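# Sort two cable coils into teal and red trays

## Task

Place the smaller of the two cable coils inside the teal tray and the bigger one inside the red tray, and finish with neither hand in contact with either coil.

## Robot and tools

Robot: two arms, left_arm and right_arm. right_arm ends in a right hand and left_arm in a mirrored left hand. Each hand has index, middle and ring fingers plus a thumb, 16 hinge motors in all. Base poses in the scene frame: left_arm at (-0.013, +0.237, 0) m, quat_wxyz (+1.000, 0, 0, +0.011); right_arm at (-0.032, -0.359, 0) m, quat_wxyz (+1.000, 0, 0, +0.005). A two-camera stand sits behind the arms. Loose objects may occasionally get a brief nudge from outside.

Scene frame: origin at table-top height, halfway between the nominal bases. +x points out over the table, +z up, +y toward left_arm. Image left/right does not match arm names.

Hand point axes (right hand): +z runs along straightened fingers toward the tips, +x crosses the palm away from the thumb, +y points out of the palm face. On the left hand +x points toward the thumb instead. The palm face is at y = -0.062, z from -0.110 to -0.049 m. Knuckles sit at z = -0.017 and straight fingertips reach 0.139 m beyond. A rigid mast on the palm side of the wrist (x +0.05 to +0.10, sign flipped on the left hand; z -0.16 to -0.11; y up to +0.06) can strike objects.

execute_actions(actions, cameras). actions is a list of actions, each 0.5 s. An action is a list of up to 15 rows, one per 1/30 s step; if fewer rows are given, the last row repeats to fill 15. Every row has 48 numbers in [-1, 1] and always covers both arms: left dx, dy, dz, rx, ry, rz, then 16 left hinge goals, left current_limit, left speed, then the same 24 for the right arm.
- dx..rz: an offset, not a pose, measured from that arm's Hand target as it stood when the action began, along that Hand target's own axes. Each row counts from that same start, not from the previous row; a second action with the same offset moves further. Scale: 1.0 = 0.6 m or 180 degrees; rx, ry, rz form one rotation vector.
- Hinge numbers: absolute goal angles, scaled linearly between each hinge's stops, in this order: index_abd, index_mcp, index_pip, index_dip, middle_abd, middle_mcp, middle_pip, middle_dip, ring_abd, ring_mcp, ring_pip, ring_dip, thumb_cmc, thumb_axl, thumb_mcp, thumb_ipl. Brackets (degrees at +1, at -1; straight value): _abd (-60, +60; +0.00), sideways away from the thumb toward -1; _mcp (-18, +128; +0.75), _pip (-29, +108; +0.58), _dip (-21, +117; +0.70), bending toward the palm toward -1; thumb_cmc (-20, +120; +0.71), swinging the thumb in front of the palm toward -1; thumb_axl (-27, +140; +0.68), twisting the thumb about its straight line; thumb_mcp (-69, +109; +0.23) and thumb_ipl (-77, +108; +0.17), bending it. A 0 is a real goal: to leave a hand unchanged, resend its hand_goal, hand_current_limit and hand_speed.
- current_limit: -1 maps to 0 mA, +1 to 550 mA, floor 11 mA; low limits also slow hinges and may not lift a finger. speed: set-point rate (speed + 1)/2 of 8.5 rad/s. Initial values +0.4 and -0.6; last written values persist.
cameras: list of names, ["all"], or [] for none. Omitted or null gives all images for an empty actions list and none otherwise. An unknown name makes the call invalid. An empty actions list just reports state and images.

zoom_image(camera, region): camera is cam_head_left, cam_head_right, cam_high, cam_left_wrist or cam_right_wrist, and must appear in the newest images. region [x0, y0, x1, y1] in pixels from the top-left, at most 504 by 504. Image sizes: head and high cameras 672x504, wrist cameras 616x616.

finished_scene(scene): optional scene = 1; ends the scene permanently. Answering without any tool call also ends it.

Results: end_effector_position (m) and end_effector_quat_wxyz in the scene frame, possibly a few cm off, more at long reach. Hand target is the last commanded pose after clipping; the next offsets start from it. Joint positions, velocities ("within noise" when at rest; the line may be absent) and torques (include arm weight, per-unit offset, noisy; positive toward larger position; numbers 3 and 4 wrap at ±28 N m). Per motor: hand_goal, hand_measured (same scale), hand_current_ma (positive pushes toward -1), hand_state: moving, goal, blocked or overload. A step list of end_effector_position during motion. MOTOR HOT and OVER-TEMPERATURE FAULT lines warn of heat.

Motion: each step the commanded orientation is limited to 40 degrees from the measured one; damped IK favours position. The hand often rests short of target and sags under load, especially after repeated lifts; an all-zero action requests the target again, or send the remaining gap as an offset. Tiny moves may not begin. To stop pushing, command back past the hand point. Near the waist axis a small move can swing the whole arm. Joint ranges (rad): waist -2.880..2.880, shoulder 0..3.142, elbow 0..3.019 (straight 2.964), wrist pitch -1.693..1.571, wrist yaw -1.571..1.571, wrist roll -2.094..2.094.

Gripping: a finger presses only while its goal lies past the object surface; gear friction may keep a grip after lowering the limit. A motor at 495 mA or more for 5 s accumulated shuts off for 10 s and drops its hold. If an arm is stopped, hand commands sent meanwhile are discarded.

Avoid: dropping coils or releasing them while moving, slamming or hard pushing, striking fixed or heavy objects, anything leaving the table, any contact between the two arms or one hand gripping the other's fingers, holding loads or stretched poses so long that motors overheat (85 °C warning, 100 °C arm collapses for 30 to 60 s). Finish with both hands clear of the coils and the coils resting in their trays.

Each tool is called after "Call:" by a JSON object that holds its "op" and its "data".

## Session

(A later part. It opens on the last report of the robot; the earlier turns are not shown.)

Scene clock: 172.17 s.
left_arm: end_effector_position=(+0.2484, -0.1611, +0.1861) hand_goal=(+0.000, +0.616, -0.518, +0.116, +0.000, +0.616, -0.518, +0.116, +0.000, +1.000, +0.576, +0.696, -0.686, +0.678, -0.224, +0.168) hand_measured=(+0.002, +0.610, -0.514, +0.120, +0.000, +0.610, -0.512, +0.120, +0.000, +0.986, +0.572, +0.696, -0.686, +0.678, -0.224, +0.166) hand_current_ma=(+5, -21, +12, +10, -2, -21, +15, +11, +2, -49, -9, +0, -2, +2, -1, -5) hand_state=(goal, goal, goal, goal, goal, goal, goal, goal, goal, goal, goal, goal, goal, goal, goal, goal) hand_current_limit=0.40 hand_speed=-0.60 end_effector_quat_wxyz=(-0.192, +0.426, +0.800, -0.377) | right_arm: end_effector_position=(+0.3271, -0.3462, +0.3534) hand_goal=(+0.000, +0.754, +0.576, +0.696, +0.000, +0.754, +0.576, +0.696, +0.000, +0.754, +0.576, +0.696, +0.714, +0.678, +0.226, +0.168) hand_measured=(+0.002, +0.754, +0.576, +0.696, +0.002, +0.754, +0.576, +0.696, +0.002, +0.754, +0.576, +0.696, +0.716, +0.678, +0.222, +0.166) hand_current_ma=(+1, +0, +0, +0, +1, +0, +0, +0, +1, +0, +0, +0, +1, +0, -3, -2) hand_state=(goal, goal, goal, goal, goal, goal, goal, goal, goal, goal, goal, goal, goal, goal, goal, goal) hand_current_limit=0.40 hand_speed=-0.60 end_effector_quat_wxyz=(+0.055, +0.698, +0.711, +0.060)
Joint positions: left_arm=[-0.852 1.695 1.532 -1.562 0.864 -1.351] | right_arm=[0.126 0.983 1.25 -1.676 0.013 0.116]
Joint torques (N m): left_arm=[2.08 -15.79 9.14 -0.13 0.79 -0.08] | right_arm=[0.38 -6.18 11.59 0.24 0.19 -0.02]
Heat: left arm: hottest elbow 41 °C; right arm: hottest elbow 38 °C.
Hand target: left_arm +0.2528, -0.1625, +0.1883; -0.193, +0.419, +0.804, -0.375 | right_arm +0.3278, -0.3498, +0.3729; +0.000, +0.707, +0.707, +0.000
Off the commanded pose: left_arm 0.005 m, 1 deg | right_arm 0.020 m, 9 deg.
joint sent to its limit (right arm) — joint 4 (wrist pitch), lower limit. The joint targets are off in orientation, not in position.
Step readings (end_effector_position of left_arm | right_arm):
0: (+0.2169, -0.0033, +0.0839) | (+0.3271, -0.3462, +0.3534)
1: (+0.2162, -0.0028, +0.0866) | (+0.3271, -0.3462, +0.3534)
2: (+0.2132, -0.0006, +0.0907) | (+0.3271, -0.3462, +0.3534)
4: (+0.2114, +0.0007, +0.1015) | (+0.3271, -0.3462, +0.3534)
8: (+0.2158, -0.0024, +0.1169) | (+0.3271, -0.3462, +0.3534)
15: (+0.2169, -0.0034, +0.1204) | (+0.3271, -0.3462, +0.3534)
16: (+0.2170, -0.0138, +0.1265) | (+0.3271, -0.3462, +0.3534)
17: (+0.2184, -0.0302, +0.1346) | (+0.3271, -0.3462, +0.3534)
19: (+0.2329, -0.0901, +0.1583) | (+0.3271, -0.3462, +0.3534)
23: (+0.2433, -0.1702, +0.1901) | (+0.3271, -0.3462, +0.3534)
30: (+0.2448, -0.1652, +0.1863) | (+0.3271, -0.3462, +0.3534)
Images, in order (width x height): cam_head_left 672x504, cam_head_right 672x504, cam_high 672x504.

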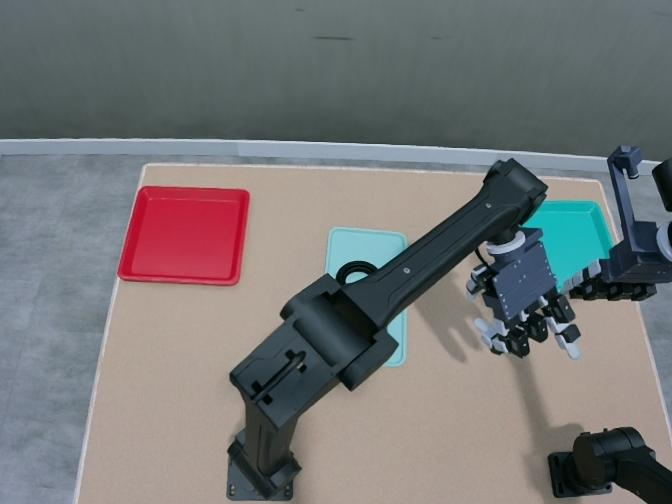

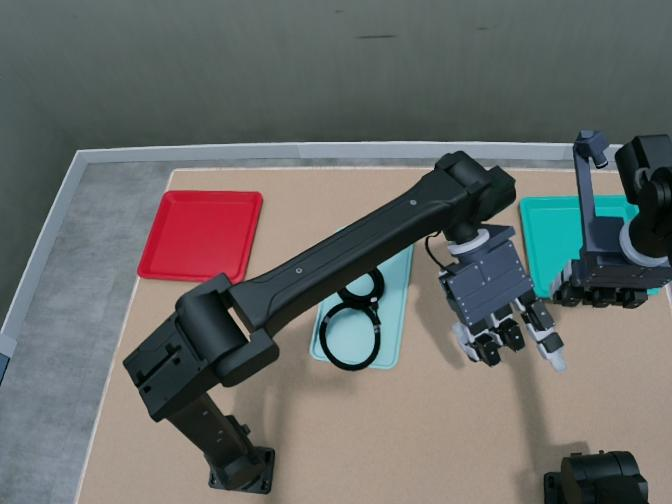

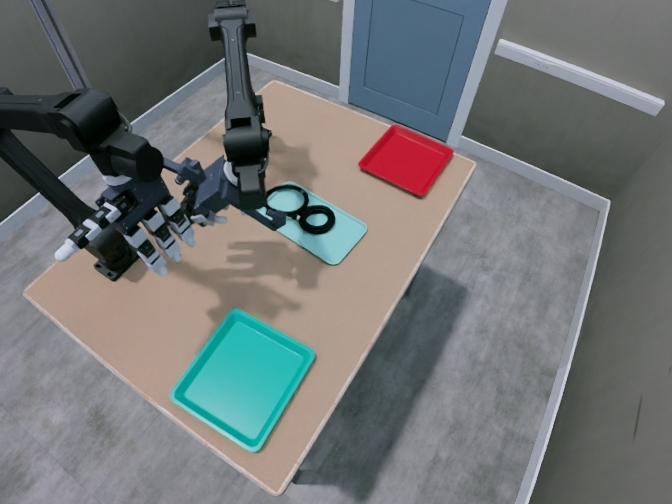

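Call:
{"op": "execute_actions", "data": {"actions": [[[0.179,0.080,-0.017,0,0.0851,0.0714, 0,0.575,-0.679,0.261,0,0.575,-0.679,0.261,0,1,0.576,0.696,-0.686,0.678,-0.225,0.168,0.4,-0.6, 0,0,0,0,0,0, 0,0.754,0.576,0.696,0,0.754,0.576,0.696,0,0.754,0.576,0.696,0.714,0.678,0.226,0.168,0.4,-0.6]],[[0.182,0.069,0.069,0,0,0, 0,0.575,-0.679,0.261,0,0.575,-0.679,0.261,0,1,0.576,0.696,-0.686,0.678,-0.225,0.168,0.4,-0.6, 0,0,0,0,0,0, 0,0.754,0.576,0.696,0,0.754,0.576,0.696,0,0.754,0.576,0.696,0.714,0.678,0.226,0.168,0.4,-0.6]],[[0,0,0,0,0,0, 0,0.575,-0.679,0.261,0,0.575,-0.679,0.261,0,1,0.576,0.696,-0.686,0.678,-0.225,0.168,0.4,-0.6, 0,0,0,0,0,0, 0,0.754,0.576,0.696,0,0.754,0.576,0.696,0,0.754,0.576,0.696,0.714,0.678,0.226,0.168,0.4,-0.6]]], "cameras": ["cam_head_left","cam_head_right", "cam_high","cam_left_wrist"]}}

Call:
{"op": "zoom_image", "data": {"camera": "cam_high", "region": [230, 150, 350, 250]}}

Call:
{"op": "zoom_image", "data": {"camera": "cam_left_wrist", "region": [60, 40, 340, 320]}}

Scene clock: 181.40 s.
left_arm: end_effector_position=(+0.1809, +0.0612, +0.0888) hand_goal=(+0.000, +0.576, -0.678, +0.262, +0.000, +0.576, -0.678, +0.262, +0.000, +1.000, +0.576, +0.696, -0.686, +0.678, -0.224, +0.168) hand_measured=(+0.000, +0.574, -0.674, +0.260, -0.002, +0.574, -0.672, +0.260, +0.000, +0.990, +0.574, +0.696, -0.684, +0.678, -0.224, +0.166) hand_current_ma=(-1, -6, +13, -6, -3, -6, +15, -7, -2, -32, -7, +0, +5, -1, -1, -5) hand_state=(goal, goal, goal, goal, goal, goal, goal, goal, goal, goal, goal, goal, goal, goal, goal, goal) hand_current_limit=0.40 hand_speed=-0.60 end_effector_quat_wxyz=(-0.254, +0.535, +0.738, -0.323) | right_arm: end_effector_position=(+0.3271, -0.3462, +0.3534) hand_goal=(+0.000, +0.754, +0.576, +0.696, +0.000, +0.754, +0.576, +0.696, +0.000, +0.754, +0.576, +0.696, +0.714, +0.678, +0.226, +0.168) hand_measured=(+0.002, +0.754, +0.576, +0.696, +0.002, +0.754, +0.576, +0.696, +0.002, +0.754, +0.576, +0.696, +0.716, +0.678, +0.222, +0.166) hand_current_ma=(+1, +0, +0, +0, +1, +0, +0, +0, +1, +0, +0, +0, +1, +0, -3, -2) hand_state=(goal, goal, goal, goal, goal, goal, goal, goal, goal, goal, goal, goal, goal, goal, goal, goal) hand_current_limit=0.40 hand_speed=-0.60 end_effector_quat_wxyz=(+0.055, +0.698, +0.711, +0.060)
Joint positions: left_arm=[-0.605 1.438 0.921 -1.689 0.604 -0.696] | right_arm=[0.126 0.983 1.25 -1.676 0.013 0.116]
Joint torques (N m): left_arm=[1.08 -10.81 7.87 -0.59 0.62 0.14] | right_arm=[-0.79 -6.18 11.77 0.53 0.18 -0.01]
Heat: left arm: hottest elbow 42 °C; right arm: hottest elbow 38 °C.
Hand target: left_arm +0.1897, +0.0515, +0.0991; -0.255, +0.552, +0.719, -0.336 | right_arm +0.3278, -0.3498, +0.3729; +0.000, +0.707, +0.707, +0.000
Off the commanded pose: left_arm 0.017 m, 3 deg | right_arm 0.020 m, 9 deg.
joint read past its limit (left arm) — joint 4 (wrist pitch), lower limit.
joint sent to its limit (left arm) — joint 4 (wrist pitch), lower limit. The joint targets are off in orientation, not in position.
joint sent to its limit (right arm) — joint 4 (wrist pitch), lower limit. The joint targets are off in orientation, not in position.
Step readings (end_effector_position of left_arm | right_arm):
0: (+0.2483, -0.1611, +0.1861) | (+0.3271, -0.3462, +0.3534)
1: (+0.2486, -0.1509, +0.1782) | (+0.3271, -0.3462, +0.3534)
2: (+0.2454, -0.1350, +0.1715) | (+0.3271, -0.3462, +0.3534)
4: (+0.2217, -0.0806, +0.1528) | (+0.3271, -0.3462, +0.3534)
8: (+0.2100, -0.0388, +0.1430) | (+0.3271, -0.3462, +0.3534)
15: (+0.2150, -0.0436, +0.1459) | (+0.3271, -0.3462, +0.3534)
16: (+0.2126, -0.0362, +0.1385) | (+0.3271, -0.3462, +0.3534)
17: (+0.2082, -0.0264, +0.1309) | (+0.3271, -0.3462, +0.3534)
19: (+0.1889, +0.0201, +0.1079) | (+0.3271, -0.3462, +0.3534)
23: (+0.1768, +0.0664, +0.0877) | (+0.3271, -0.3462, +0.3534)
30: (+0.1803, +0.0624, +0.0891) | (+0.3271, -0.3462, +0.3534)
31: (+0.1804, +0.0622, +0.0890) | (+0.3271, -0.3462, +0.3534)
32: (+0.1805, +0.0620, +0.0890) | (+0.3271, -0.3462, +0.3534)
34: (+0.1806, +0.0617, +0.0889) | (+0.3271, -0.3462, +0.3534)
38: (+0.1808, +0.0614, +0.0889) | (+0.3271, -0.3462, +0.3534)
45: (+0.1809, +0.0613, +0.0888) | (+0.3271, -0.3462, +0.3534)
Images, in order (width x height): cam_head_left 672x504, cam_head_right 672x504, cam_high 672x504, cam_left_wrist 616x616.

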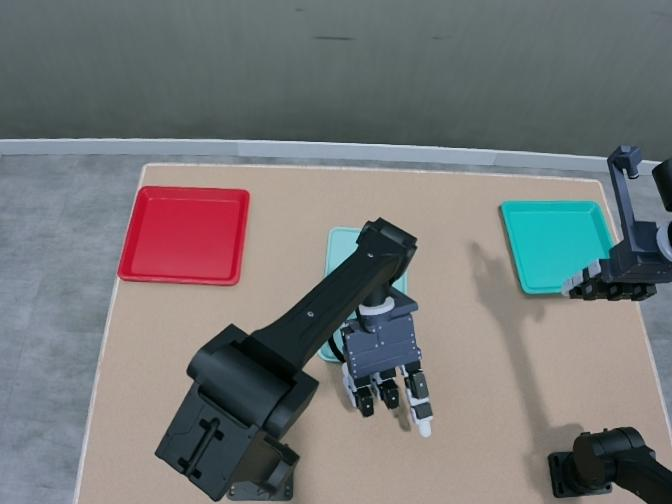

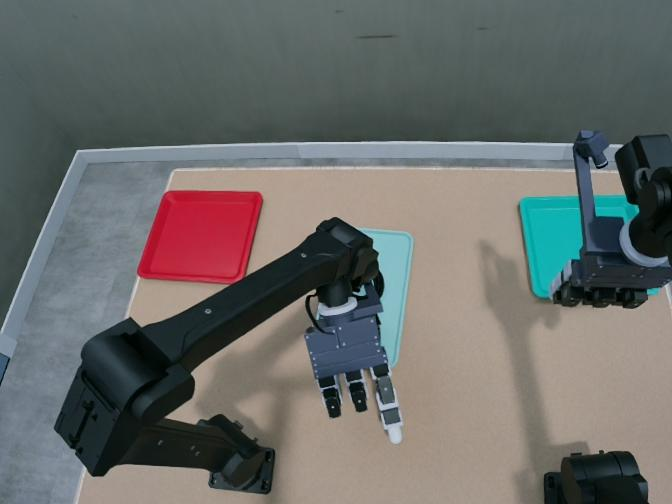

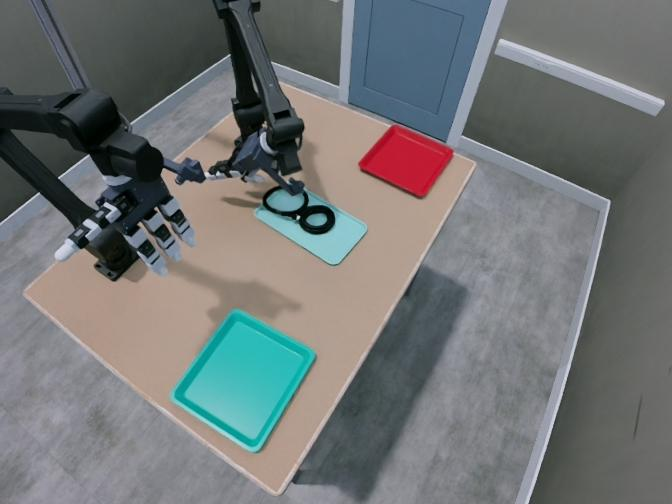

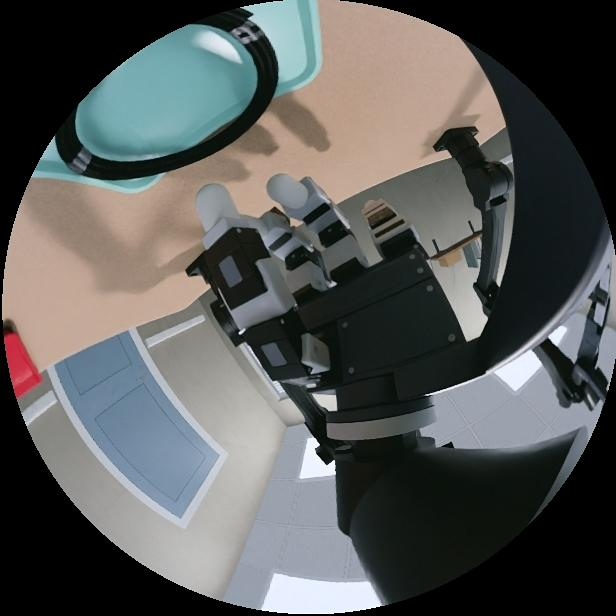

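Scaled by 4.200 from the camera's 672x504 image, which has a finer 960x720 frame.

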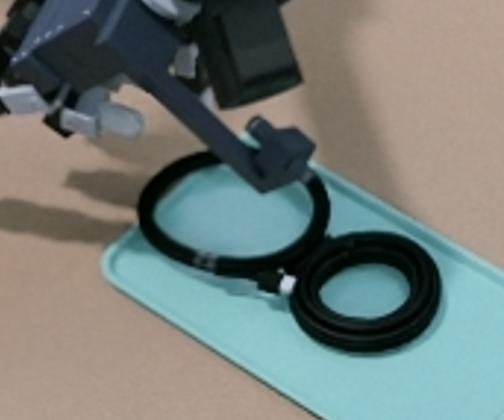

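Scaled by 1.800 from the camera's 616x616 image, which has a finer 880x880 frame.

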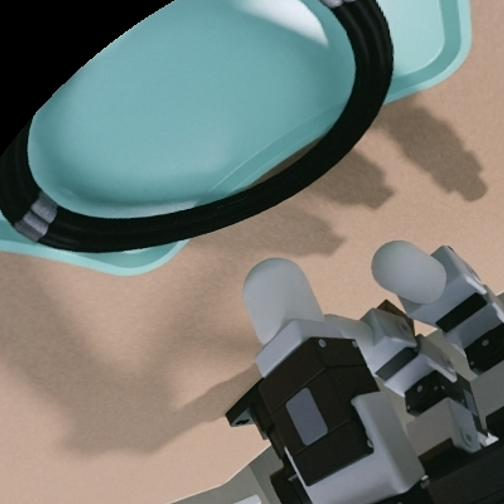

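Call:
{"op": "execute_actions", "data": {"actions": [[[-0.0065,0.036,0.032,0,0,0, 0,0.575,-0.679,0.261,0,0.575,-0.679,0.261,0,1,0.576,0.696,-0.686,0.678,-0.225,0.168,0.4,-0.6, 0,0,0,0,0,0, 0,0.754,0.576,0.696,0,0.754,0.576,0.696,0,0.754,0.576,0.696,0.714,0.678,0.226,0.168,0.4,-0.6]]], "cameras": ["cam_high","cam_left_wrist"]}}

Call:
{"op": "zoom_image", "data": {"camera": "cam_high", "region": [230, 150, 350, 250]}}

Call:
{"op": "zoom_image", "data": {"camera": "cam_left_wrist", "region": [60, 40, 340, 320]}}

Scene clock: 183.60 s.
left_arm: end_effector_position=(+0.1834, +0.0551, +0.0675) hand_goal=(+0.000, +0.576, -0.678, +0.262, +0.000, +0.576, -0.678, +0.262, +0.000, +1.000, +0.576, +0.696, -0.686, +0.678, -0.224, +0.168) hand_measured=(+0.000, +0.574, -0.674, +0.260, -0.002, +0.574, -0.672, +0.260, +0.000, +0.990, +0.574, +0.696, -0.684, +0.678, -0.224, +0.166) hand_current_ma=(-1, -6, +13, -6, -3, -6, +15, -7, -2, -32, -7, +0, +5, -1, -1, -5) hand_state=(goal, goal, goal, goal, goal, goal, goal, goal, goal, goal, goal, goal, goal, goal, goal, goal) hand_current_limit=0.40 hand_speed=-0.60 end_effector_quat_wxyz=(-0.268, +0.540, +0.724, -0.334) | right_arm: end_effector_position=(+0.3271, -0.3462, +0.3534) hand_goal=(+0.000, +0.754, +0.576, +0.696, +0.000, +0.754, +0.576, +0.696, +0.000, +0.754, +0.576, +0.696, +0.714, +0.678, +0.226, +0.168) hand_measured=(+0.002, +0.754, +0.576, +0.696, +0.002, +0.754, +0.576, +0.696, +0.002, +0.754, +0.576, +0.696, +0.716, +0.678, +0.222, +0.166) hand_current_ma=(+1, +0, +0, +0, +1, +0, +0, +0, +1, +0, +0, +0, +1, +0, -3, -2) hand_state=(goal, goal, goal, goal, goal, goal, goal, goal, goal, goal, goal, goal, goal, goal, goal, goal) hand_current_limit=0.40 hand_speed=-0.60 end_effector_quat_wxyz=(+0.055, +0.698, +0.711, +0.060)
Joint positions: left_arm=[-0.605 1.512 0.921 -1.665 0.613 -0.647] | right_arm=[0.126 0.983 1.25 -1.676 0.013 0.116]
Joint torques (N m): left_arm=[1.32 -10.4 6.75 -0.5 0.57 0.13] | right_arm=[-0.73 -6.24 11.59 0.28 0.24 -0.02]
Heat: left arm: hottest elbow 42 °C; right arm: hottest elbow 38 °C.
Hand target: left_arm +0.1900, +0.0474, +0.0703; -0.255, +0.552, +0.719, -0.336 | right_arm +0.3278, -0.3498, +0.3729; +0.000, +0.707, +0.707, +0.000
Off the commanded pose: left_arm 0.011 m, 2 deg | right_arm 0.020 m, 9 deg.
joint sent to its limit (right arm) — joint 4 (wrist pitch), lower limit. The joint targets are off in orientation, not in position.
Step readings (end_effector_position of left_arm | right_arm):
0: (+0.1809, +0.0612, +0.0888) | (+0.3271, -0.3462, +0.3534)
1: (+0.1813, +0.0603, +0.0877) | (+0.3271, -0.3462, +0.3534)
2: (+0.1818, +0.0585, +0.0857) | (+0.3271, -0.3462, +0.3534)
4: (+0.1831, +0.0564, +0.0785) | (+0.3271, -0.3462, +0.3534)
8: (+0.1831, +0.0557, +0.0682) | (+0.3271, -0.3462, +0.3534)
15: (+0.1833, +0.0552, +0.0675) | (+0.3271, -0.3462, +0.3534)
Images, in order (width x height): cam_high 672x504, cam_left_wrist 616x616.

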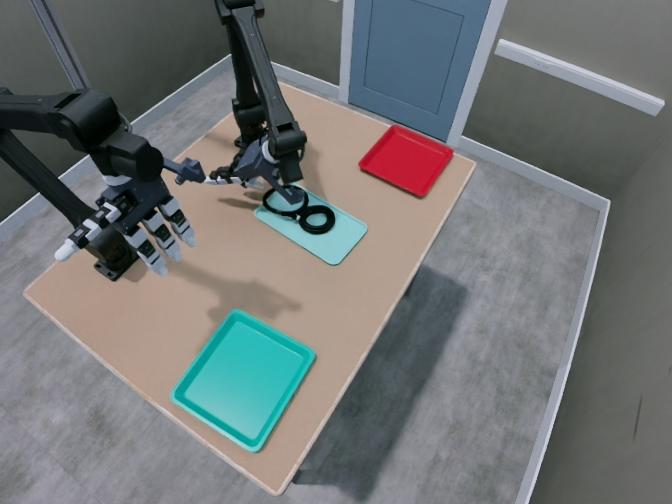

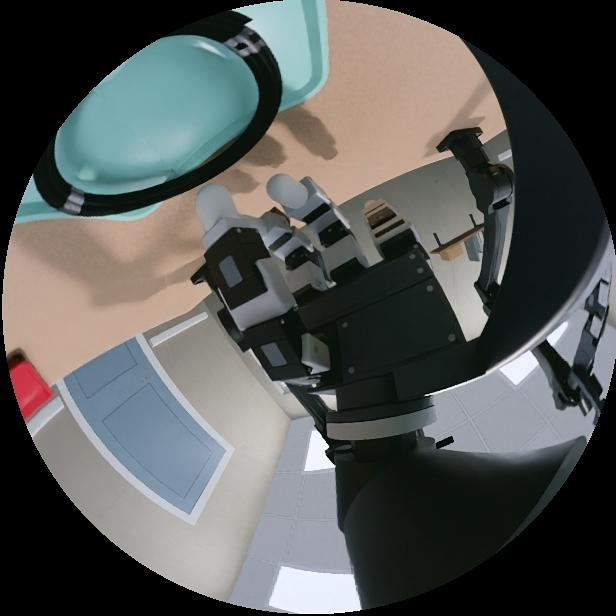

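Scaled by 4.200 from the camera's 672x504 image, which has a finer 960x720 frame.

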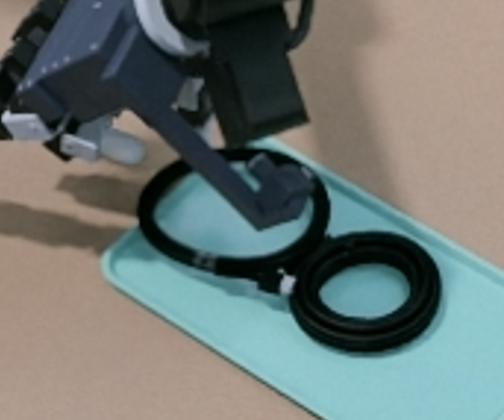

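Scaled by 1.800 from the camera's 616x616 image, which has a finer 880x880 frame.

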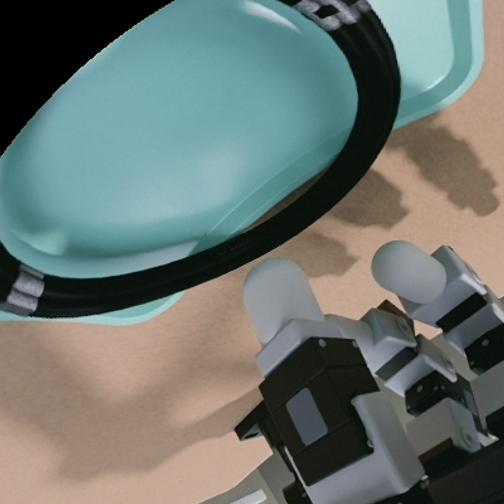

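Call:
{"op": "execute_actions", "data": {"actions": [[[-0.0016,0.0353,0.0303,0,0,0, 0,0.575,-0.679,0.261,0,0.575,-0.679,0.261,0,1,0.576,0.696,-0.686,0.678,-0.225,0.168,0.4,-0.6, 0,0,0,0,0,0, 0,0.754,0.576,0.696,0,0.754,0.576,0.696,0,0.754,0.576,0.696,0.714,0.678,0.226,0.168,0.4,-0.6]]], "cameras": ["cam_high","cam_left_wrist"]}}

Call:
{"op": "zoom_image", "data": {"camera": "cam_high", "region": [230, 150, 350, 250]}}

Call:
{"op": "zoom_image", "data": {"camera": "cam_left_wrist", "region": [60, 40, 340, 320]}}

Scene clock: 186.13 s.
left_arm: end_effector_position=(+0.1907, +0.0500, +0.0446) hand_goal=(+0.000, +0.576, -0.678, +0.262, +0.000, +0.576, -0.678, +0.262, +0.000, +1.000, +0.576, +0.696, -0.686, +0.678, -0.224, +0.168) hand_measured=(+0.000, +0.574, -0.674, +0.260, -0.002, +0.574, -0.672, +0.260, +0.000, +0.990, +0.574, +0.696, -0.684, +0.678, -0.224, +0.166) hand_current_ma=(-1, -6, +13, -6, -3, -7, +15, -7, -2, -32, -7, +0, +5, -1, -1, -5) hand_state=(goal, goal, goal, goal, goal, goal, goal, goal, goal, goal, goal, goal, goal, goal, goal, goal) hand_current_limit=0.40 hand_speed=-0.60 end_effector_quat_wxyz=(-0.257, +0.545, +0.725, -0.334) | right_arm: end_effector_position=(+0.3271, -0.3462, +0.3534) hand_goal=(+0.000, +0.754, +0.576, +0.696, +0.000, +0.754, +0.576, +0.696, +0.000, +0.754, +0.576, +0.696, +0.714, +0.678, +0.226, +0.168) hand_measured=(+0.002, +0.754, +0.576, +0.696, +0.002, +0.754, +0.576, +0.696, +0.002, +0.754, +0.576, +0.696, +0.716, +0.678, +0.222, +0.166) hand_current_ma=(+1, +0, +0, +0, +1, +0, +0, +0, +1, +0, +0, +0, +1, +0, -3, -2) hand_state=(goal, goal, goal, goal, goal, goal, goal, goal, goal, goal, goal, goal, goal, goal, goal, goal) hand_current_limit=0.40 hand_speed=-0.60 end_effector_quat_wxyz=(+0.055, +0.698, +0.711, +0.060)
Joint positions: left_arm=[-0.605 1.555 0.906 -1.585 0.614 -0.647] | right_arm=[0.126 0.983 1.25 -1.676 0.013 0.116]
Joint torques (N m): left_arm=[1.14 -10.23 5.18 -0.4 0.6 0.12] | right_arm=[-0.32 -6.07 11.55 0.34 0.13 0.02]
Heat: left arm: hottest elbow 42 °C; right arm: hottest elbow 38 °C.
Hand target: left_arm +0.1900, +0.0464, +0.0423; -0.255, +0.552, +0.719, -0.336 | right_arm +0.3278, -0.3498, +0.3729; +0.000, +0.707, +0.707, +0.000
Off the commanded pose: left_arm 0.004 m, 1 deg | right_arm 0.020 m, 9 deg.
joint sent to its limit (right arm) — joint 4 (wrist pitch), lower limit. The joint targets are off in orientation, not in position.
Step readings (end_effector_position of left_arm | right_arm):
0: (+0.1834, +0.0551, +0.0674) | (+0.3271, -0.3462, +0.3534)
1: (+0.1845, +0.0543, +0.0655) | (+0.3271, -0.3462, +0.3534)
2: (+0.1872, +0.0523, +0.0623) | (+0.3271, -0.3462, +0.3534)
4: (+0.1909, +0.0498, +0.0545) | (+0.3271, -0.3462, +0.3534)
8: (+0.1910, +0.0498, +0.0456) | (+0.3271, -0.3462, +0.3534)
15: (+0.1907, +0.0500, +0.0446) | (+0.3271, -0.3462, +0.3534)
Images, in order (width x height): cam_high 672x504, cam_left_wrist 616x616.

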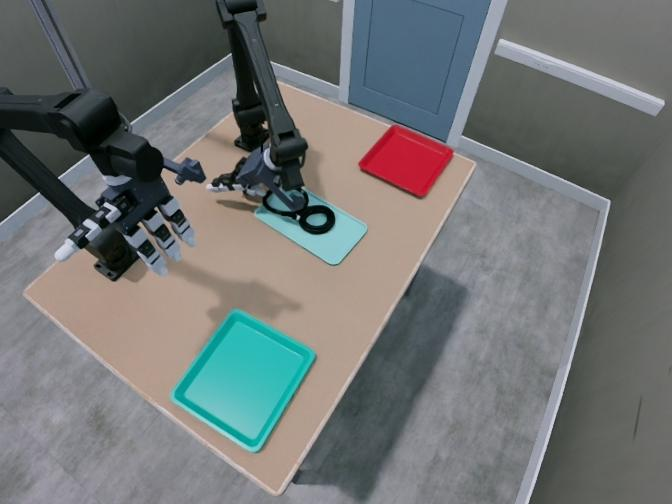

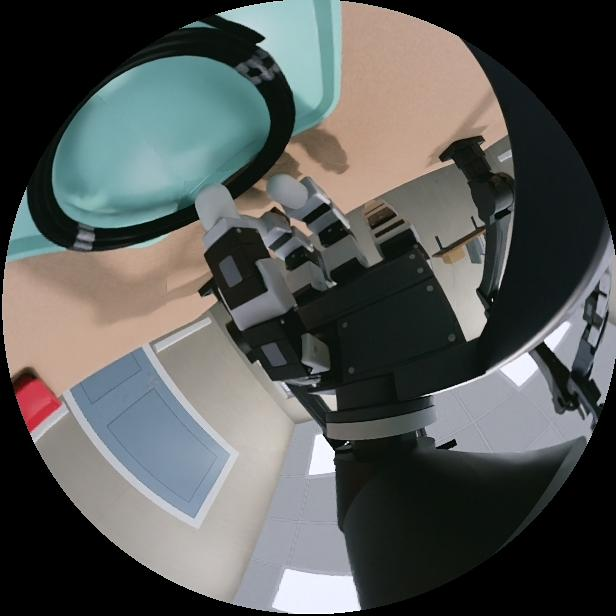

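Scaled by 4.200 from the camera's 672x504 image, which has a finer 960x720 frame.

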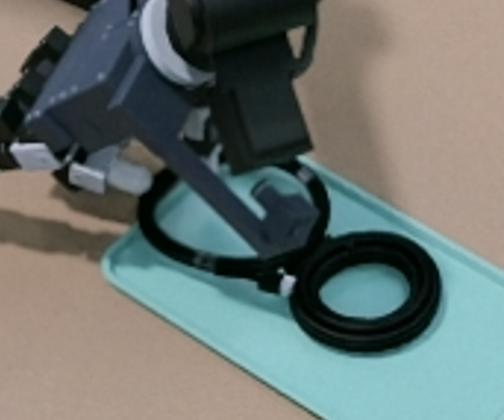

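Scaled by 1.800 from the camera's 616x616 image, which has a finer 880x880 frame.

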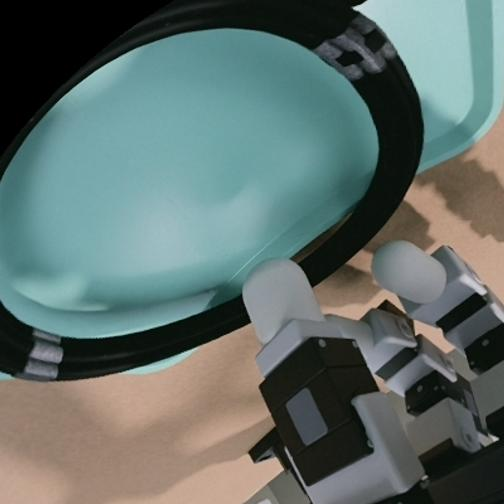

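Call:
{"op": "execute_actions", "data": {"actions": [[[0,0.0078,0.0218,0,0,0, 0,0.575,-0.679,0.261,0,0.575,-0.679,0.261,0,1,0.576,0.696,-0.686,0.678,-0.225,0.168,0.4,-0.6, 0,0,0,0,0,0, 0,0.754,0.576,0.696,0,0.754,0.576,0.696,0,0.754,0.576,0.696,0.714,0.678,0.226,0.168,0.4,-0.6]]], "cameras": ["cam_high","cam_left_wrist"]}}

Call:
{"op": "zoom_image", "data": {"camera": "cam_high", "region": [230, 150, 350, 250]}}

Call:
{"op": "zoom_image", "data": {"camera": "cam_left_wrist", "region": [60, 40, 340, 320]}}

Scene clock: 188.80 s.
left_arm: end_effector_position=(+0.1848, +0.0472, +0.0336) hand_goal=(+0.000, +0.576, -0.678, +0.262, +0.000, +0.576, -0.678, +0.262, +0.000, +1.000, +0.576, +0.696, -0.686, +0.678, -0.224, +0.168) hand_measured=(+0.000, +0.574, -0.674, +0.260, -0.002, +0.574, -0.672, +0.260, +0.000, +0.990, +0.574, +0.696, -0.684, +0.678, -0.224, +0.166) hand_current_ma=(-1, -6, +13, -6, -3, -7, +15, -7, -2, -32, -7, +0, +5, -1, -1, -5) hand_state=(goal, goal, goal, goal, goal, goal, goal, goal, goal, goal, goal, goal, goal, goal, goal, goal) hand_current_limit=0.40 hand_speed=-0.60 end_effector_quat_wxyz=(-0.252, +0.551, +0.721, -0.336) | right_arm: end_effector_position=(+0.3271, -0.3462, +0.3534) hand_goal=(+0.000, +0.754, +0.576, +0.696, +0.000, +0.754, +0.576, +0.696, +0.000, +0.754, +0.576, +0.696, +0.714, +0.678, +0.226, +0.168) hand_measured=(+0.002, +0.754, +0.576, +0.696, +0.002, +0.754, +0.576, +0.696, +0.002, +0.754, +0.576, +0.696, +0.716, +0.678, +0.222, +0.166) hand_current_ma=(+1, +0, +0, +0, +1, +0, +0, +0, +1, +0, +0, +0, +1, +0, -3, -2) hand_state=(goal, goal, goal, goal, goal, goal, goal, goal, goal, goal, goal, goal, goal, goal, goal, goal) hand_current_limit=0.40 hand_speed=-0.60 end_effector_quat_wxyz=(+0.055, +0.698, +0.711, +0.060)
Joint positions: left_arm=[-0.619 1.558 0.878 -1.54 0.623 -0.647] | right_arm=[0.126 0.983 1.25 -1.676 0.013 0.116]
Joint torques (N m): left_arm=[1.03 -9.64 5.12 -0.36 0.64 0] | right_arm=[0.26 -5.77 11.33 0.36 0.1 -0.02]
Heat: left arm: hottest elbow 41 °C; right arm: hottest elbow 38 °C.
Hand target: left_arm +0.1833, +0.0445, +0.0303; -0.255, +0.552, +0.719, -0.336 | right_arm +0.3278, -0.3498, +0.3729; +0.000, +0.707, +0.707, +0.000
Off the commanded pose: left_arm 0.004 m, 0 deg | right_arm 0.020 m, 9 deg.
joint sent to its limit (right arm) — joint 4 (wrist pitch), lower limit. The joint targets are off in orientation, not in position.
Step readings (end_effector_position of left_arm | right_arm):
0: (+0.1907, +0.0500, +0.0446) | (+0.3271, -0.3462, +0.3534)
1: (+0.1900, +0.0493, +0.0433) | (+0.3271, -0.3462, +0.3534)
2: (+0.1902, +0.0477, +0.0411) | (+0.3271, -0.3462, +0.3534)
4: (+0.1878, +0.0473, +0.0366) | (+0.3271, -0.3462, +0.3534)
8: (+0.1846, +0.0475, +0.0338) | (+0.3271, -0.3462, +0.3534)
15: (+0.1848, +0.0472, +0.0336) | (+0.3271, -0.3462, +0.3534)
Images, in order (width x height): cam_high 672x504, cam_left_wrist 616x616.

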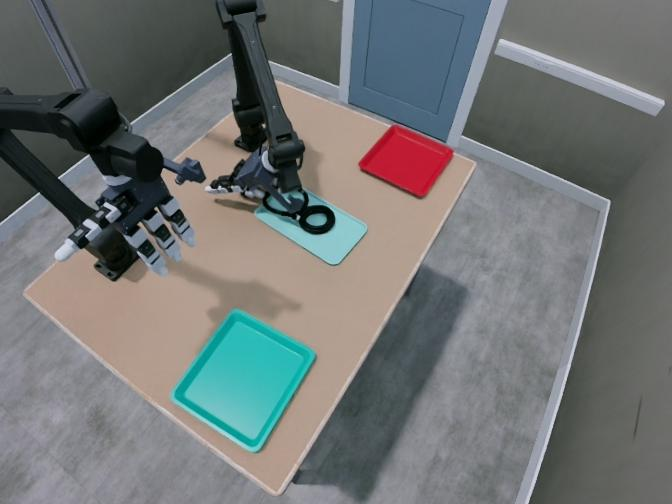

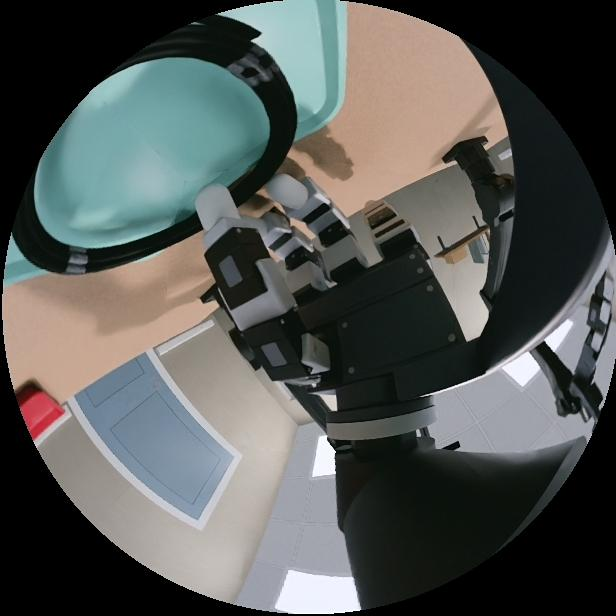

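Scaled by 4.200 from the camera's 672x504 image, which has a finer 960x720 frame.

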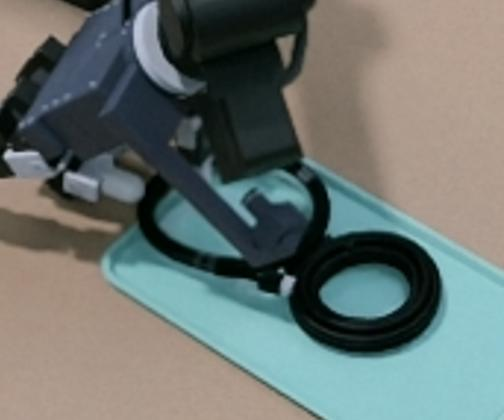

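Scaled by 1.800 from the camera's 616x616 image, which has a finer 880x880 frame.

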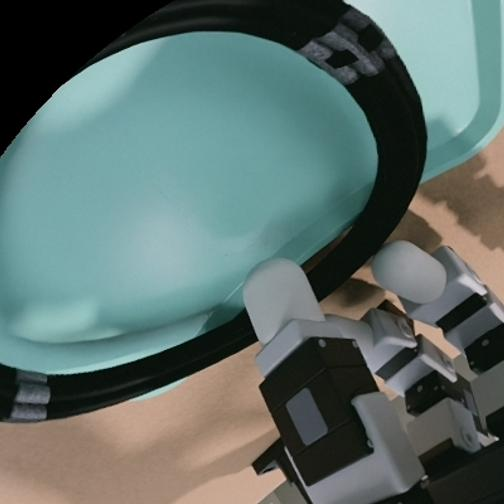

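Call:
{"op": "execute_actions", "data": {"actions": [[[0,0.0032,0.0092,0,0,0,0,0.575,-0.679,0.261,0,0.575,-0.679,0.261,0,1,0.576,0.696,-0.686,0.678,-0.225,0.168,0.4,-0.6,0,0,0,0,0,0,0,0.754,0.576,0.696,0,0.754,0.576,0.696,0,0.754,0.576,0.696,0.714,0.678,0.226,0.168,0.4,-0.6]]], "cameras": ["cam_high","cam_left_wrist"]}}

Scene clock: 195.30 s.
left_arm: end_effector_position=(+0.1835, +0.0457, +0.0307) hand_goal=(+0.000, +0.576, -0.678, +0.262, +0.000, +0.576, -0.678, +0.262, +0.000, +1.000, +0.576, +0.696, -0.686, +0.678, -0.224, +0.168) hand_measured=(+0.000, +0.574, -0.674, +0.260, -0.002, +0.568, -0.688, +0.256, +0.000, +0.990, +0.574, +0.696, -0.684, +0.678, -0.224, +0.166) hand_current_ma=(-1, -6, +13, -6, -3, -29, -35, -20, -2, -32, -7, +0, +5, -1, -1, -5) hand_state=(goal, goal, goal, goal, goal, goal, goal, goal, goal, goal, goal, goal, goal, goal, goal, goal) hand_current_limit=0.40 hand_speed=-0.60 end_effector_quat_wxyz=(-0.250, +0.553, +0.720, -0.337) | right_arm: end_effector_position=(+0.3271, -0.3462, +0.3534) hand_goal=(+0.000, +0.754, +0.576, +0.696, +0.000, +0.754, +0.576, +0.696, +0.000, +0.754, +0.576, +0.696, +0.714, +0.678, +0.226, +0.168) hand_measured=(+0.002, +0.754, +0.576, +0.696, +0.002, +0.754, +0.576, +0.696, +0.002, +0.754, +0.576, +0.696, +0.716, +0.678, +0.222, +0.166) hand_current_ma=(+1, +0, +0, +0, +1, +0, +0, +0, +1, +0, +0, +0, +1, +0, -3, -2) hand_state=(goal, goal, goal, goal, goal, goal, goal, goal, goal, goal, goal, goal, goal, goal, goal, goal) hand_current_limit=0.40 hand_speed=-0.60 end_effector_quat_wxyz=(+0.055, +0.698, +0.711, +0.060)
Joint positions: left_arm=[-0.624 1.558 0.87 -1.524 0.627 -0.648] | right_arm=[0.126 0.983 1.25 -1.676 0.013 0.116]
Joint torques (N m): left_arm=[0.97 -9.11 4.82 -0.21 0.64 -0.05] | right_arm=[-0.21 -6.18 11.7 0.44 0.14 -0.02]
Heat: left arm: hottest elbow 41 °C; right arm: hottest elbow 38 °C.
Hand target: left_arm +0.1805, +0.0437, +0.0253; -0.255, +0.552, +0.719, -0.336 | right_arm +0.3278, -0.3498, +0.3729; +0.000, +0.707, +0.707, +0.000
Off the commanded pose: left_arm 0.007 m, 1 deg | right_arm 0.020 m, 9 deg.
joint sent to its limit (right arm) — joint 4 (wrist pitch), lower limit. The joint targets are off in orientation, not in position.
Step readings (end_effector_position of left_arm | right_arm):
0: (+0.1848, +0.0472, +0.0336) | (+0.3271, -0.3462, +0.3534)
1: (+0.1846, +0.0468, +0.0332) | (+0.3271, -0.3462, +0.3534)
2: (+0.1847, +0.0462, +0.0324) | (+0.3271, -0.3462, +0.3534)
4: (+0.1837, +0.0460, +0.0312) | (+0.3271, -0.3462, +0.3534)
8: (+0.1835, +0.0457, +0.0307) | (+0.3271, -0.3462, +0.3534)
15: (+0.1835, +0.0457, +0.0307) | (+0.3271, -0.3462, +0.3534)
Images, in order (width x height): cam_high 672x504, cam_left_wrist 616x616.

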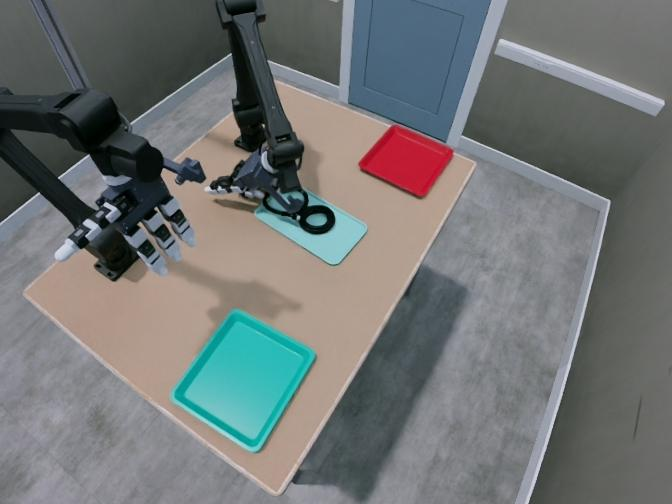

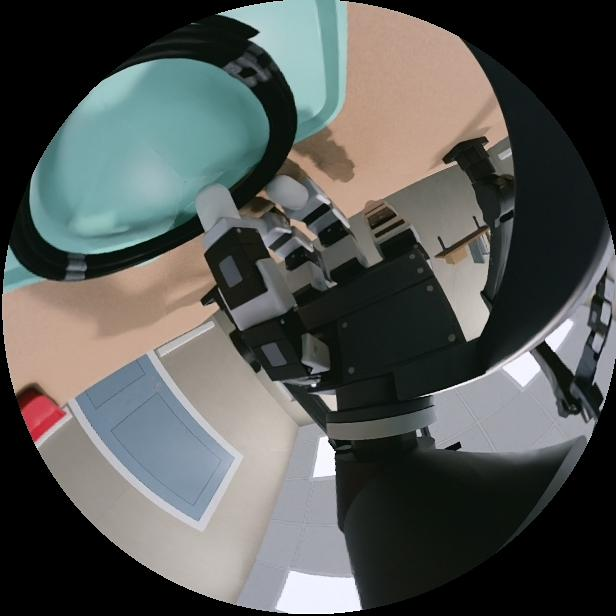

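Call:
{"op": "zoom_image", "data": {"camera": "cam_left_wrist", "region": [60, 40, 380, 320]}}

Call:
{"op": "execute_actions", "data": {"actions": [[[0,0,0,0,0,0,0,0.38,-0.58,0.32,0,0.38,-0.58,0.32,0,1,0.576,0.696,-0.686,0.678,-0.225,0.168,0.4,-0.6,0,0,0,0,0,0,0,0.754,0.576,0.696,0,0.754,0.576,0.696,0,0.754,0.576,0.696,0.714,0.678,0.226,0.168,0.4,-0.6]],[[0,0,0,0,0,0,0,0.178,-0.474,0.391,0,0.178,-0.474,0.391,0,1,0.576,0.696,-0.686,0.678,-0.28,0.168,0.4,-0.6,0,0,0,0,0,0,0,0.754,0.576,0.696,0,0.754,0.576,0.696,0,0.754,0.576,0.696,0.714,0.678,0.226,0.168,0.4,-0.6]]], "cameras": ["cam_head_left","cam_left_wrist"]}}

Call:
{"op": "zoom_image", "data": {"camera": "cam_left_wrist", "region": [60, 40, 380, 320]}}

Scaled by 1.575 from the camera's 616x616 image, which has a finer 880x880 frame.

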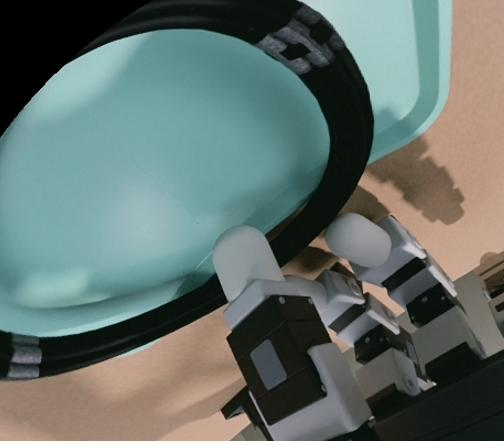

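Scene clock: 197.70 s.
left_arm: end_effector_position=(+0.1826, +0.0432, +0.0306) hand_goal=(+0.000, +0.178, -0.474, +0.392, +0.000, +0.178, -0.474, +0.392, +0.000, +1.000, +0.576, +0.696, -0.686, +0.678, -0.280, +0.168) hand_measured=(+0.000, +0.238, -0.460, +0.396, -0.002, +0.240, -0.470, +0.390, +0.000, +0.990, +0.574, +0.696, -0.682, +0.682, -0.222, +0.202) hand_current_ma=(-1, +256, +51, +15, -3, +274, +14, -7, -2, -32, -7, +0, +10, +14, +310, +185) hand_state=(goal, blocked, goal, goal, goal, blocked, goal, goal, goal, goal, goal, goal, goal, goal, blocked, blocked) hand_current_limit=0.40 hand_speed=-0.60 end_effector_quat_wxyz=(-0.248, +0.554, +0.719, -0.339) | right_arm: end_effector_position=(+0.3271, -0.3462, +0.3534) hand_goal=(+0.000, +0.754, +0.576, +0.696, +0.000, +0.754, +0.576, +0.696, +0.000, +0.754, +0.576, +0.696, +0.714, +0.678, +0.226, +0.168) hand_measured=(+0.002, +0.754, +0.576, +0.696, +0.002, +0.754, +0.576, +0.696, +0.002, +0.754, +0.576, +0.696, +0.716, +0.678, +0.222, +0.166) hand_current_ma=(+1, +0, +0, +0, +1, +0, +0, +0, +1, +0, +0, +0, +1, +0, -3, -2) hand_state=(goal, goal, goal, goal, goal, goal, goal, goal, goal, goal, goal, goal, goal, goal, goal, goal) hand_current_limit=0.40 hand_speed=-0.60 end_effector_quat_wxyz=(+0.055, +0.698, +0.711, +0.060)
Joint positions: left_arm=[-0.629 1.558 0.87 -1.521 0.634 -0.649] | right_arm=[0.126 0.983 1.25 -1.676 0.013 0.116]
Joint torques (N m): left_arm=[1.2 -9.29 4.85 -0.28 0.34 -0.04] | right_arm=[-0.21 -5.95 11.48 0.4 0.15 -0.01]
Heat: left arm: hottest elbow 41 °C; right arm: hottest elbow 38 °C.
Hand target: left_arm +0.1804, +0.0437, +0.0254; -0.255, +0.552, +0.719, -0.336 | right_arm +0.3278, -0.3498, +0.3729; +0.000, +0.707, +0.707, +0.000
Off the commanded pose: left_arm 0.006 m, 1 deg | right_arm 0.020 m, 9 deg.
joint sent to its limit (right arm) — joint 4 (wrist pitch), lower limit. The joint targets are off in orientation, not in position.
Step readings (end_effector_position of left_arm | right_arm):
0: (+0.1835, +0.0457, +0.0307) | (+0.3271, -0.3462, +0.3534)
1: (+0.1835, +0.0457, +0.0307) | (+0.3271, -0.3462, +0.3534)
2: (+0.1834, +0.0455, +0.0307) | (+0.3271, -0.3462, +0.3534)
4: (+0.1827, +0.0444, +0.0309) | (+0.3271, -0.3462, +0.3534)
8: (+0.1821, +0.0435, +0.0309) | (+0.3271, -0.3462, +0.3534)
15: (+0.1822, +0.0435, +0.0308) | (+0.3271, -0.3462, +0.3534)
16: (+0.1822, +0.0435, +0.0308) | (+0.3271, -0.3462, +0.3534)
17: (+0.1822, +0.0435, +0.0308) | (+0.3271, -0.3462, +0.3534)
19: (+0.1822, +0.0435, +0.0308) | (+0.3271, -0.3462, +0.3534)
23: (+0.1826, +0.0432, +0.0306) | (+0.3271, -0.3462, +0.3534)
30: (+0.1826, +0.0432, +0.0306) | (+0.3271, -0.3462, +0.3534)
Images, in order (width x height): cam_head_left 672x504, cam_left_wrist 616x616.

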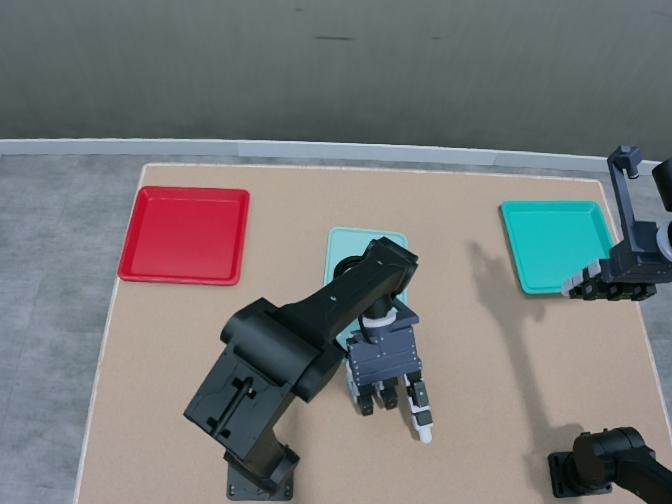

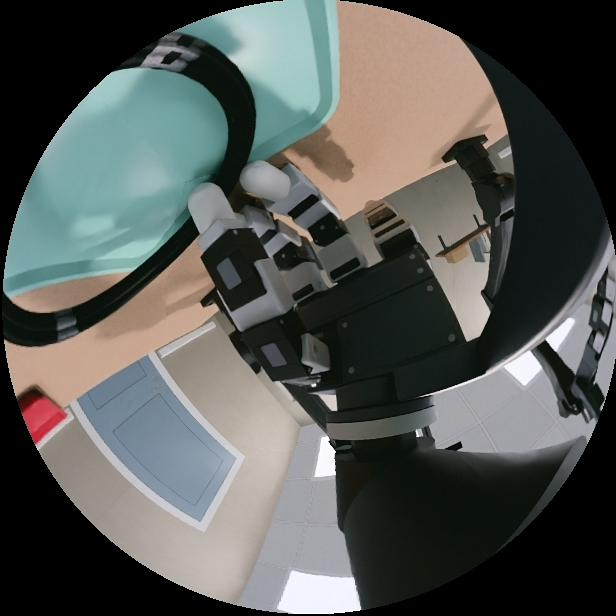

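Scaled by 1.575 from the camera's 616x616 image, which has a finer 880x880 frame.

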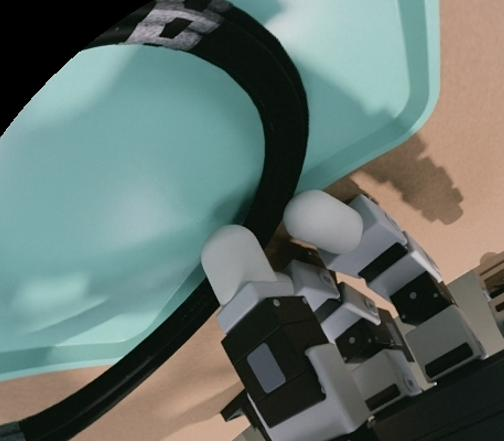

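Call:
{"op": "execute_actions", "data": {"actions": [[[0,0,0,0,0,0,0,0.1,-0.5,0.35,0,0.1,-0.5,0.35,0,1,0.576,0.696,-0.686,0.678,-0.33,0.12,0.5,-0.8,0,0,0,0,0,0,0,0.754,0.576,0.696,0,0.754,0.576,0.696,0,0.754,0.576,0.696,0.714,0.678,0.226,0.168,0.4,-0.6]],[[0,-0.0064,-0.0054,0,0,0,0,0.1,-0.5,0.35,0,0.1,-0.5,0.35,0,1,0.576,0.696,-0.686,0.678,-0.33,0.12,0.5,-0.8,0,0,0,0,0,0,0,0.754,0.576,0.696,0,0.754,0.576,0.696,0,0.754,0.576,0.696,0.714,0.678,0.226,0.168,0.4,-0.6],[0,-0.0154,-0.0128,0,0,0,0,0.1,-0.5,0.35,0,0.1,-0.5,0.35,0,1,0.576,0.696,-0.686,0.678,-0.33,0.12,0.5,-0.8,0,0,0,0,0,0,0,0.754,0.576,0.696,0,0.754,0.576,0.696,0,0.754,0.576,0.696,0.714,0.678,0.226,0.168,0.4,-0.6]]], "cameras": ["cam_high","cam_left_wrist"]}}

Call:
{"op": "zoom_image", "data": {"camera": "cam_left_wrist", "region": [60, 40, 380, 320]}}

Call:
{"op": "zoom_image", "data": {"camera": "cam_high", "region": [200, 130, 360, 250]}}

Scene clock: 200.50 s.
left_arm: end_effector_position=(+0.1804, +0.0454, +0.0318) hand_goal=(+0.000, +0.100, -0.500, +0.350, +0.000, +0.100, -0.500, +0.350, +0.000, +1.000, +0.576, +0.696, -0.686, +0.678, -0.330, +0.120) hand_measured=(+0.004, +0.104, -0.494, +0.354, -0.002, +0.108, -0.492, +0.354, +0.000, +0.990, +0.574, +0.696, -0.688, +0.676, -0.310, +0.134) hand_current_ma=(+9, +12, +21, +10, -2, +29, +25, +11, -2, -32, -7, +0, -6, -3, +97, +63) hand_state=(goal, goal, goal, goal, goal, goal, goal, goal, goal, goal, goal, goal, goal, goal, blocked, goal) hand_current_limit=0.50 hand_speed=-0.80 end_effector_quat_wxyz=(-0.254, +0.552, +0.719, -0.338) | right_arm: end_effector_position=(+0.3271, -0.3462, +0.3534) hand_goal=(+0.000, +0.754, +0.576, +0.696, +0.000, +0.754, +0.576, +0.696, +0.000, +0.754, +0.576, +0.696, +0.714, +0.678, +0.226, +0.168) hand_measured=(+0.002, +0.754, +0.576, +0.696, +0.002, +0.754, +0.576, +0.696, +0.002, +0.754, +0.576, +0.696, +0.716, +0.678, +0.222, +0.166) hand_current_ma=(+1, +0, +0, +0, +1, +0, +0, +0, +1, +0, +0, +0, +1, +0, -3, -2) hand_state=(goal, goal, goal, goal, goal, goal, goal, goal, goal, goal, goal, goal, goal, goal, goal, goal) hand_current_limit=0.40 hand_speed=-0.60 end_effector_quat_wxyz=(+0.055, +0.698, +0.711, +0.060)
Joint positions: left_arm=[-0.629 1.559 0.87 -1.533 0.631 -0.649] | right_arm=[0.126 0.983 1.25 -1.676 0.013 0.116]
Joint torques (N m): left_arm=[1.26 -11.16 5.83 -1.11 0.45 -0.04] | right_arm=[-0.73 -5.77 11.38 0.46 0.14 0.05]
Heat: left arm: hottest elbow 40 °C; right arm: hottest elbow 38 °C.
Hand target: left_arm +0.1803, +0.0437, +0.0373; -0.255, +0.552, +0.719, -0.336 | right_arm +0.3278, -0.3498, +0.3729; +0.000, +0.707, +0.707, +0.000
Off the commanded pose: left_arm 0.006 m, 0 deg | right_arm 0.020 m, 9 deg.
joint sent to its limit (right arm) — joint 4 (wrist pitch), lower limit. The joint targets are off in orientation, not in position.
Step readings (end_effector_position of left_arm | right_arm):
0: (+0.1826, +0.0432, +0.0306) | (+0.3271, -0.3462, +0.3534)
1: (+0.1826, +0.0432, +0.0306) | (+0.3271, -0.3462, +0.3534)
2: (+0.1826, +0.0432, +0.0306) | (+0.3271, -0.3462, +0.3534)
4: (+0.1831, +0.0433, +0.0302) | (+0.3271, -0.3462, +0.3534)
8: (+0.1833, +0.0433, +0.0301) | (+0.3271, -0.3462, +0.3534)
15: (+0.1833, +0.0433, +0.0301) | (+0.3271, -0.3462, +0.3534)
16: (+0.1833, +0.0433, +0.0301) | (+0.3271, -0.3462, +0.3534)
17: (+0.1830, +0.0435, +0.0302) | (+0.3271, -0.3462, +0.3534)
19: (+0.1819, +0.0443, +0.0309) | (+0.3271, -0.3462, +0.3534)
23: (+0.1810, +0.0449, +0.0314) | (+0.3271, -0.3462, +0.3534)
30: (+0.1804, +0.0453, +0.0317) | (+0.3271, -0.3462, +0.3534)
Images, in order (width x height): cam_high 672x504, cam_left_wrist 616x616.

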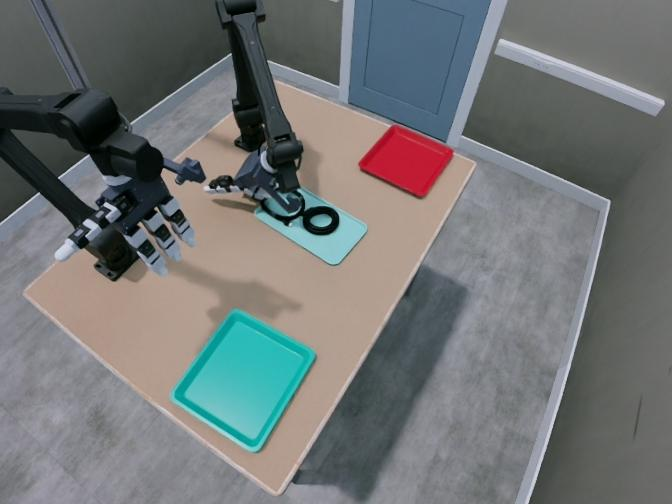

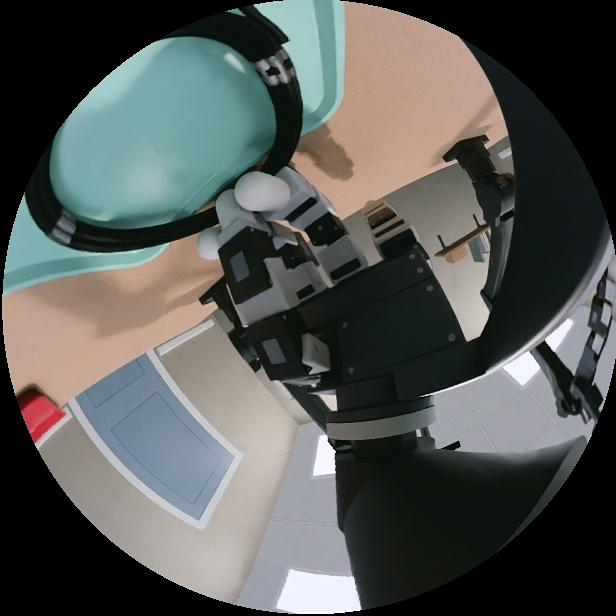

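Scaled by 1.575 from the camera's 616x616 image, which has a finer 880x880 frame.

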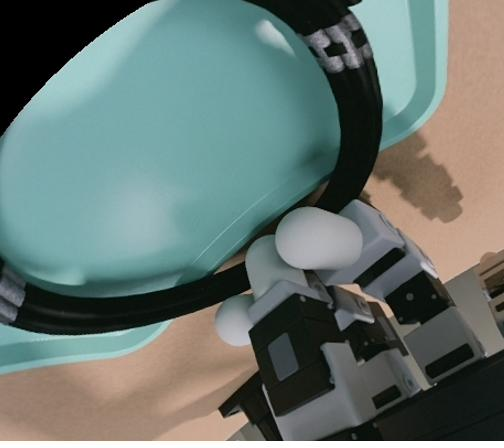

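Scaled by 3.150 from the camera's 672x504 image, which has a finer 960x720 frame.

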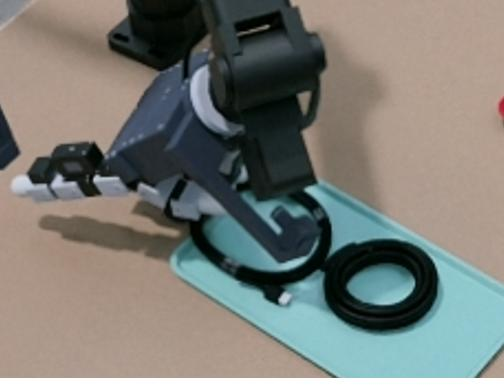

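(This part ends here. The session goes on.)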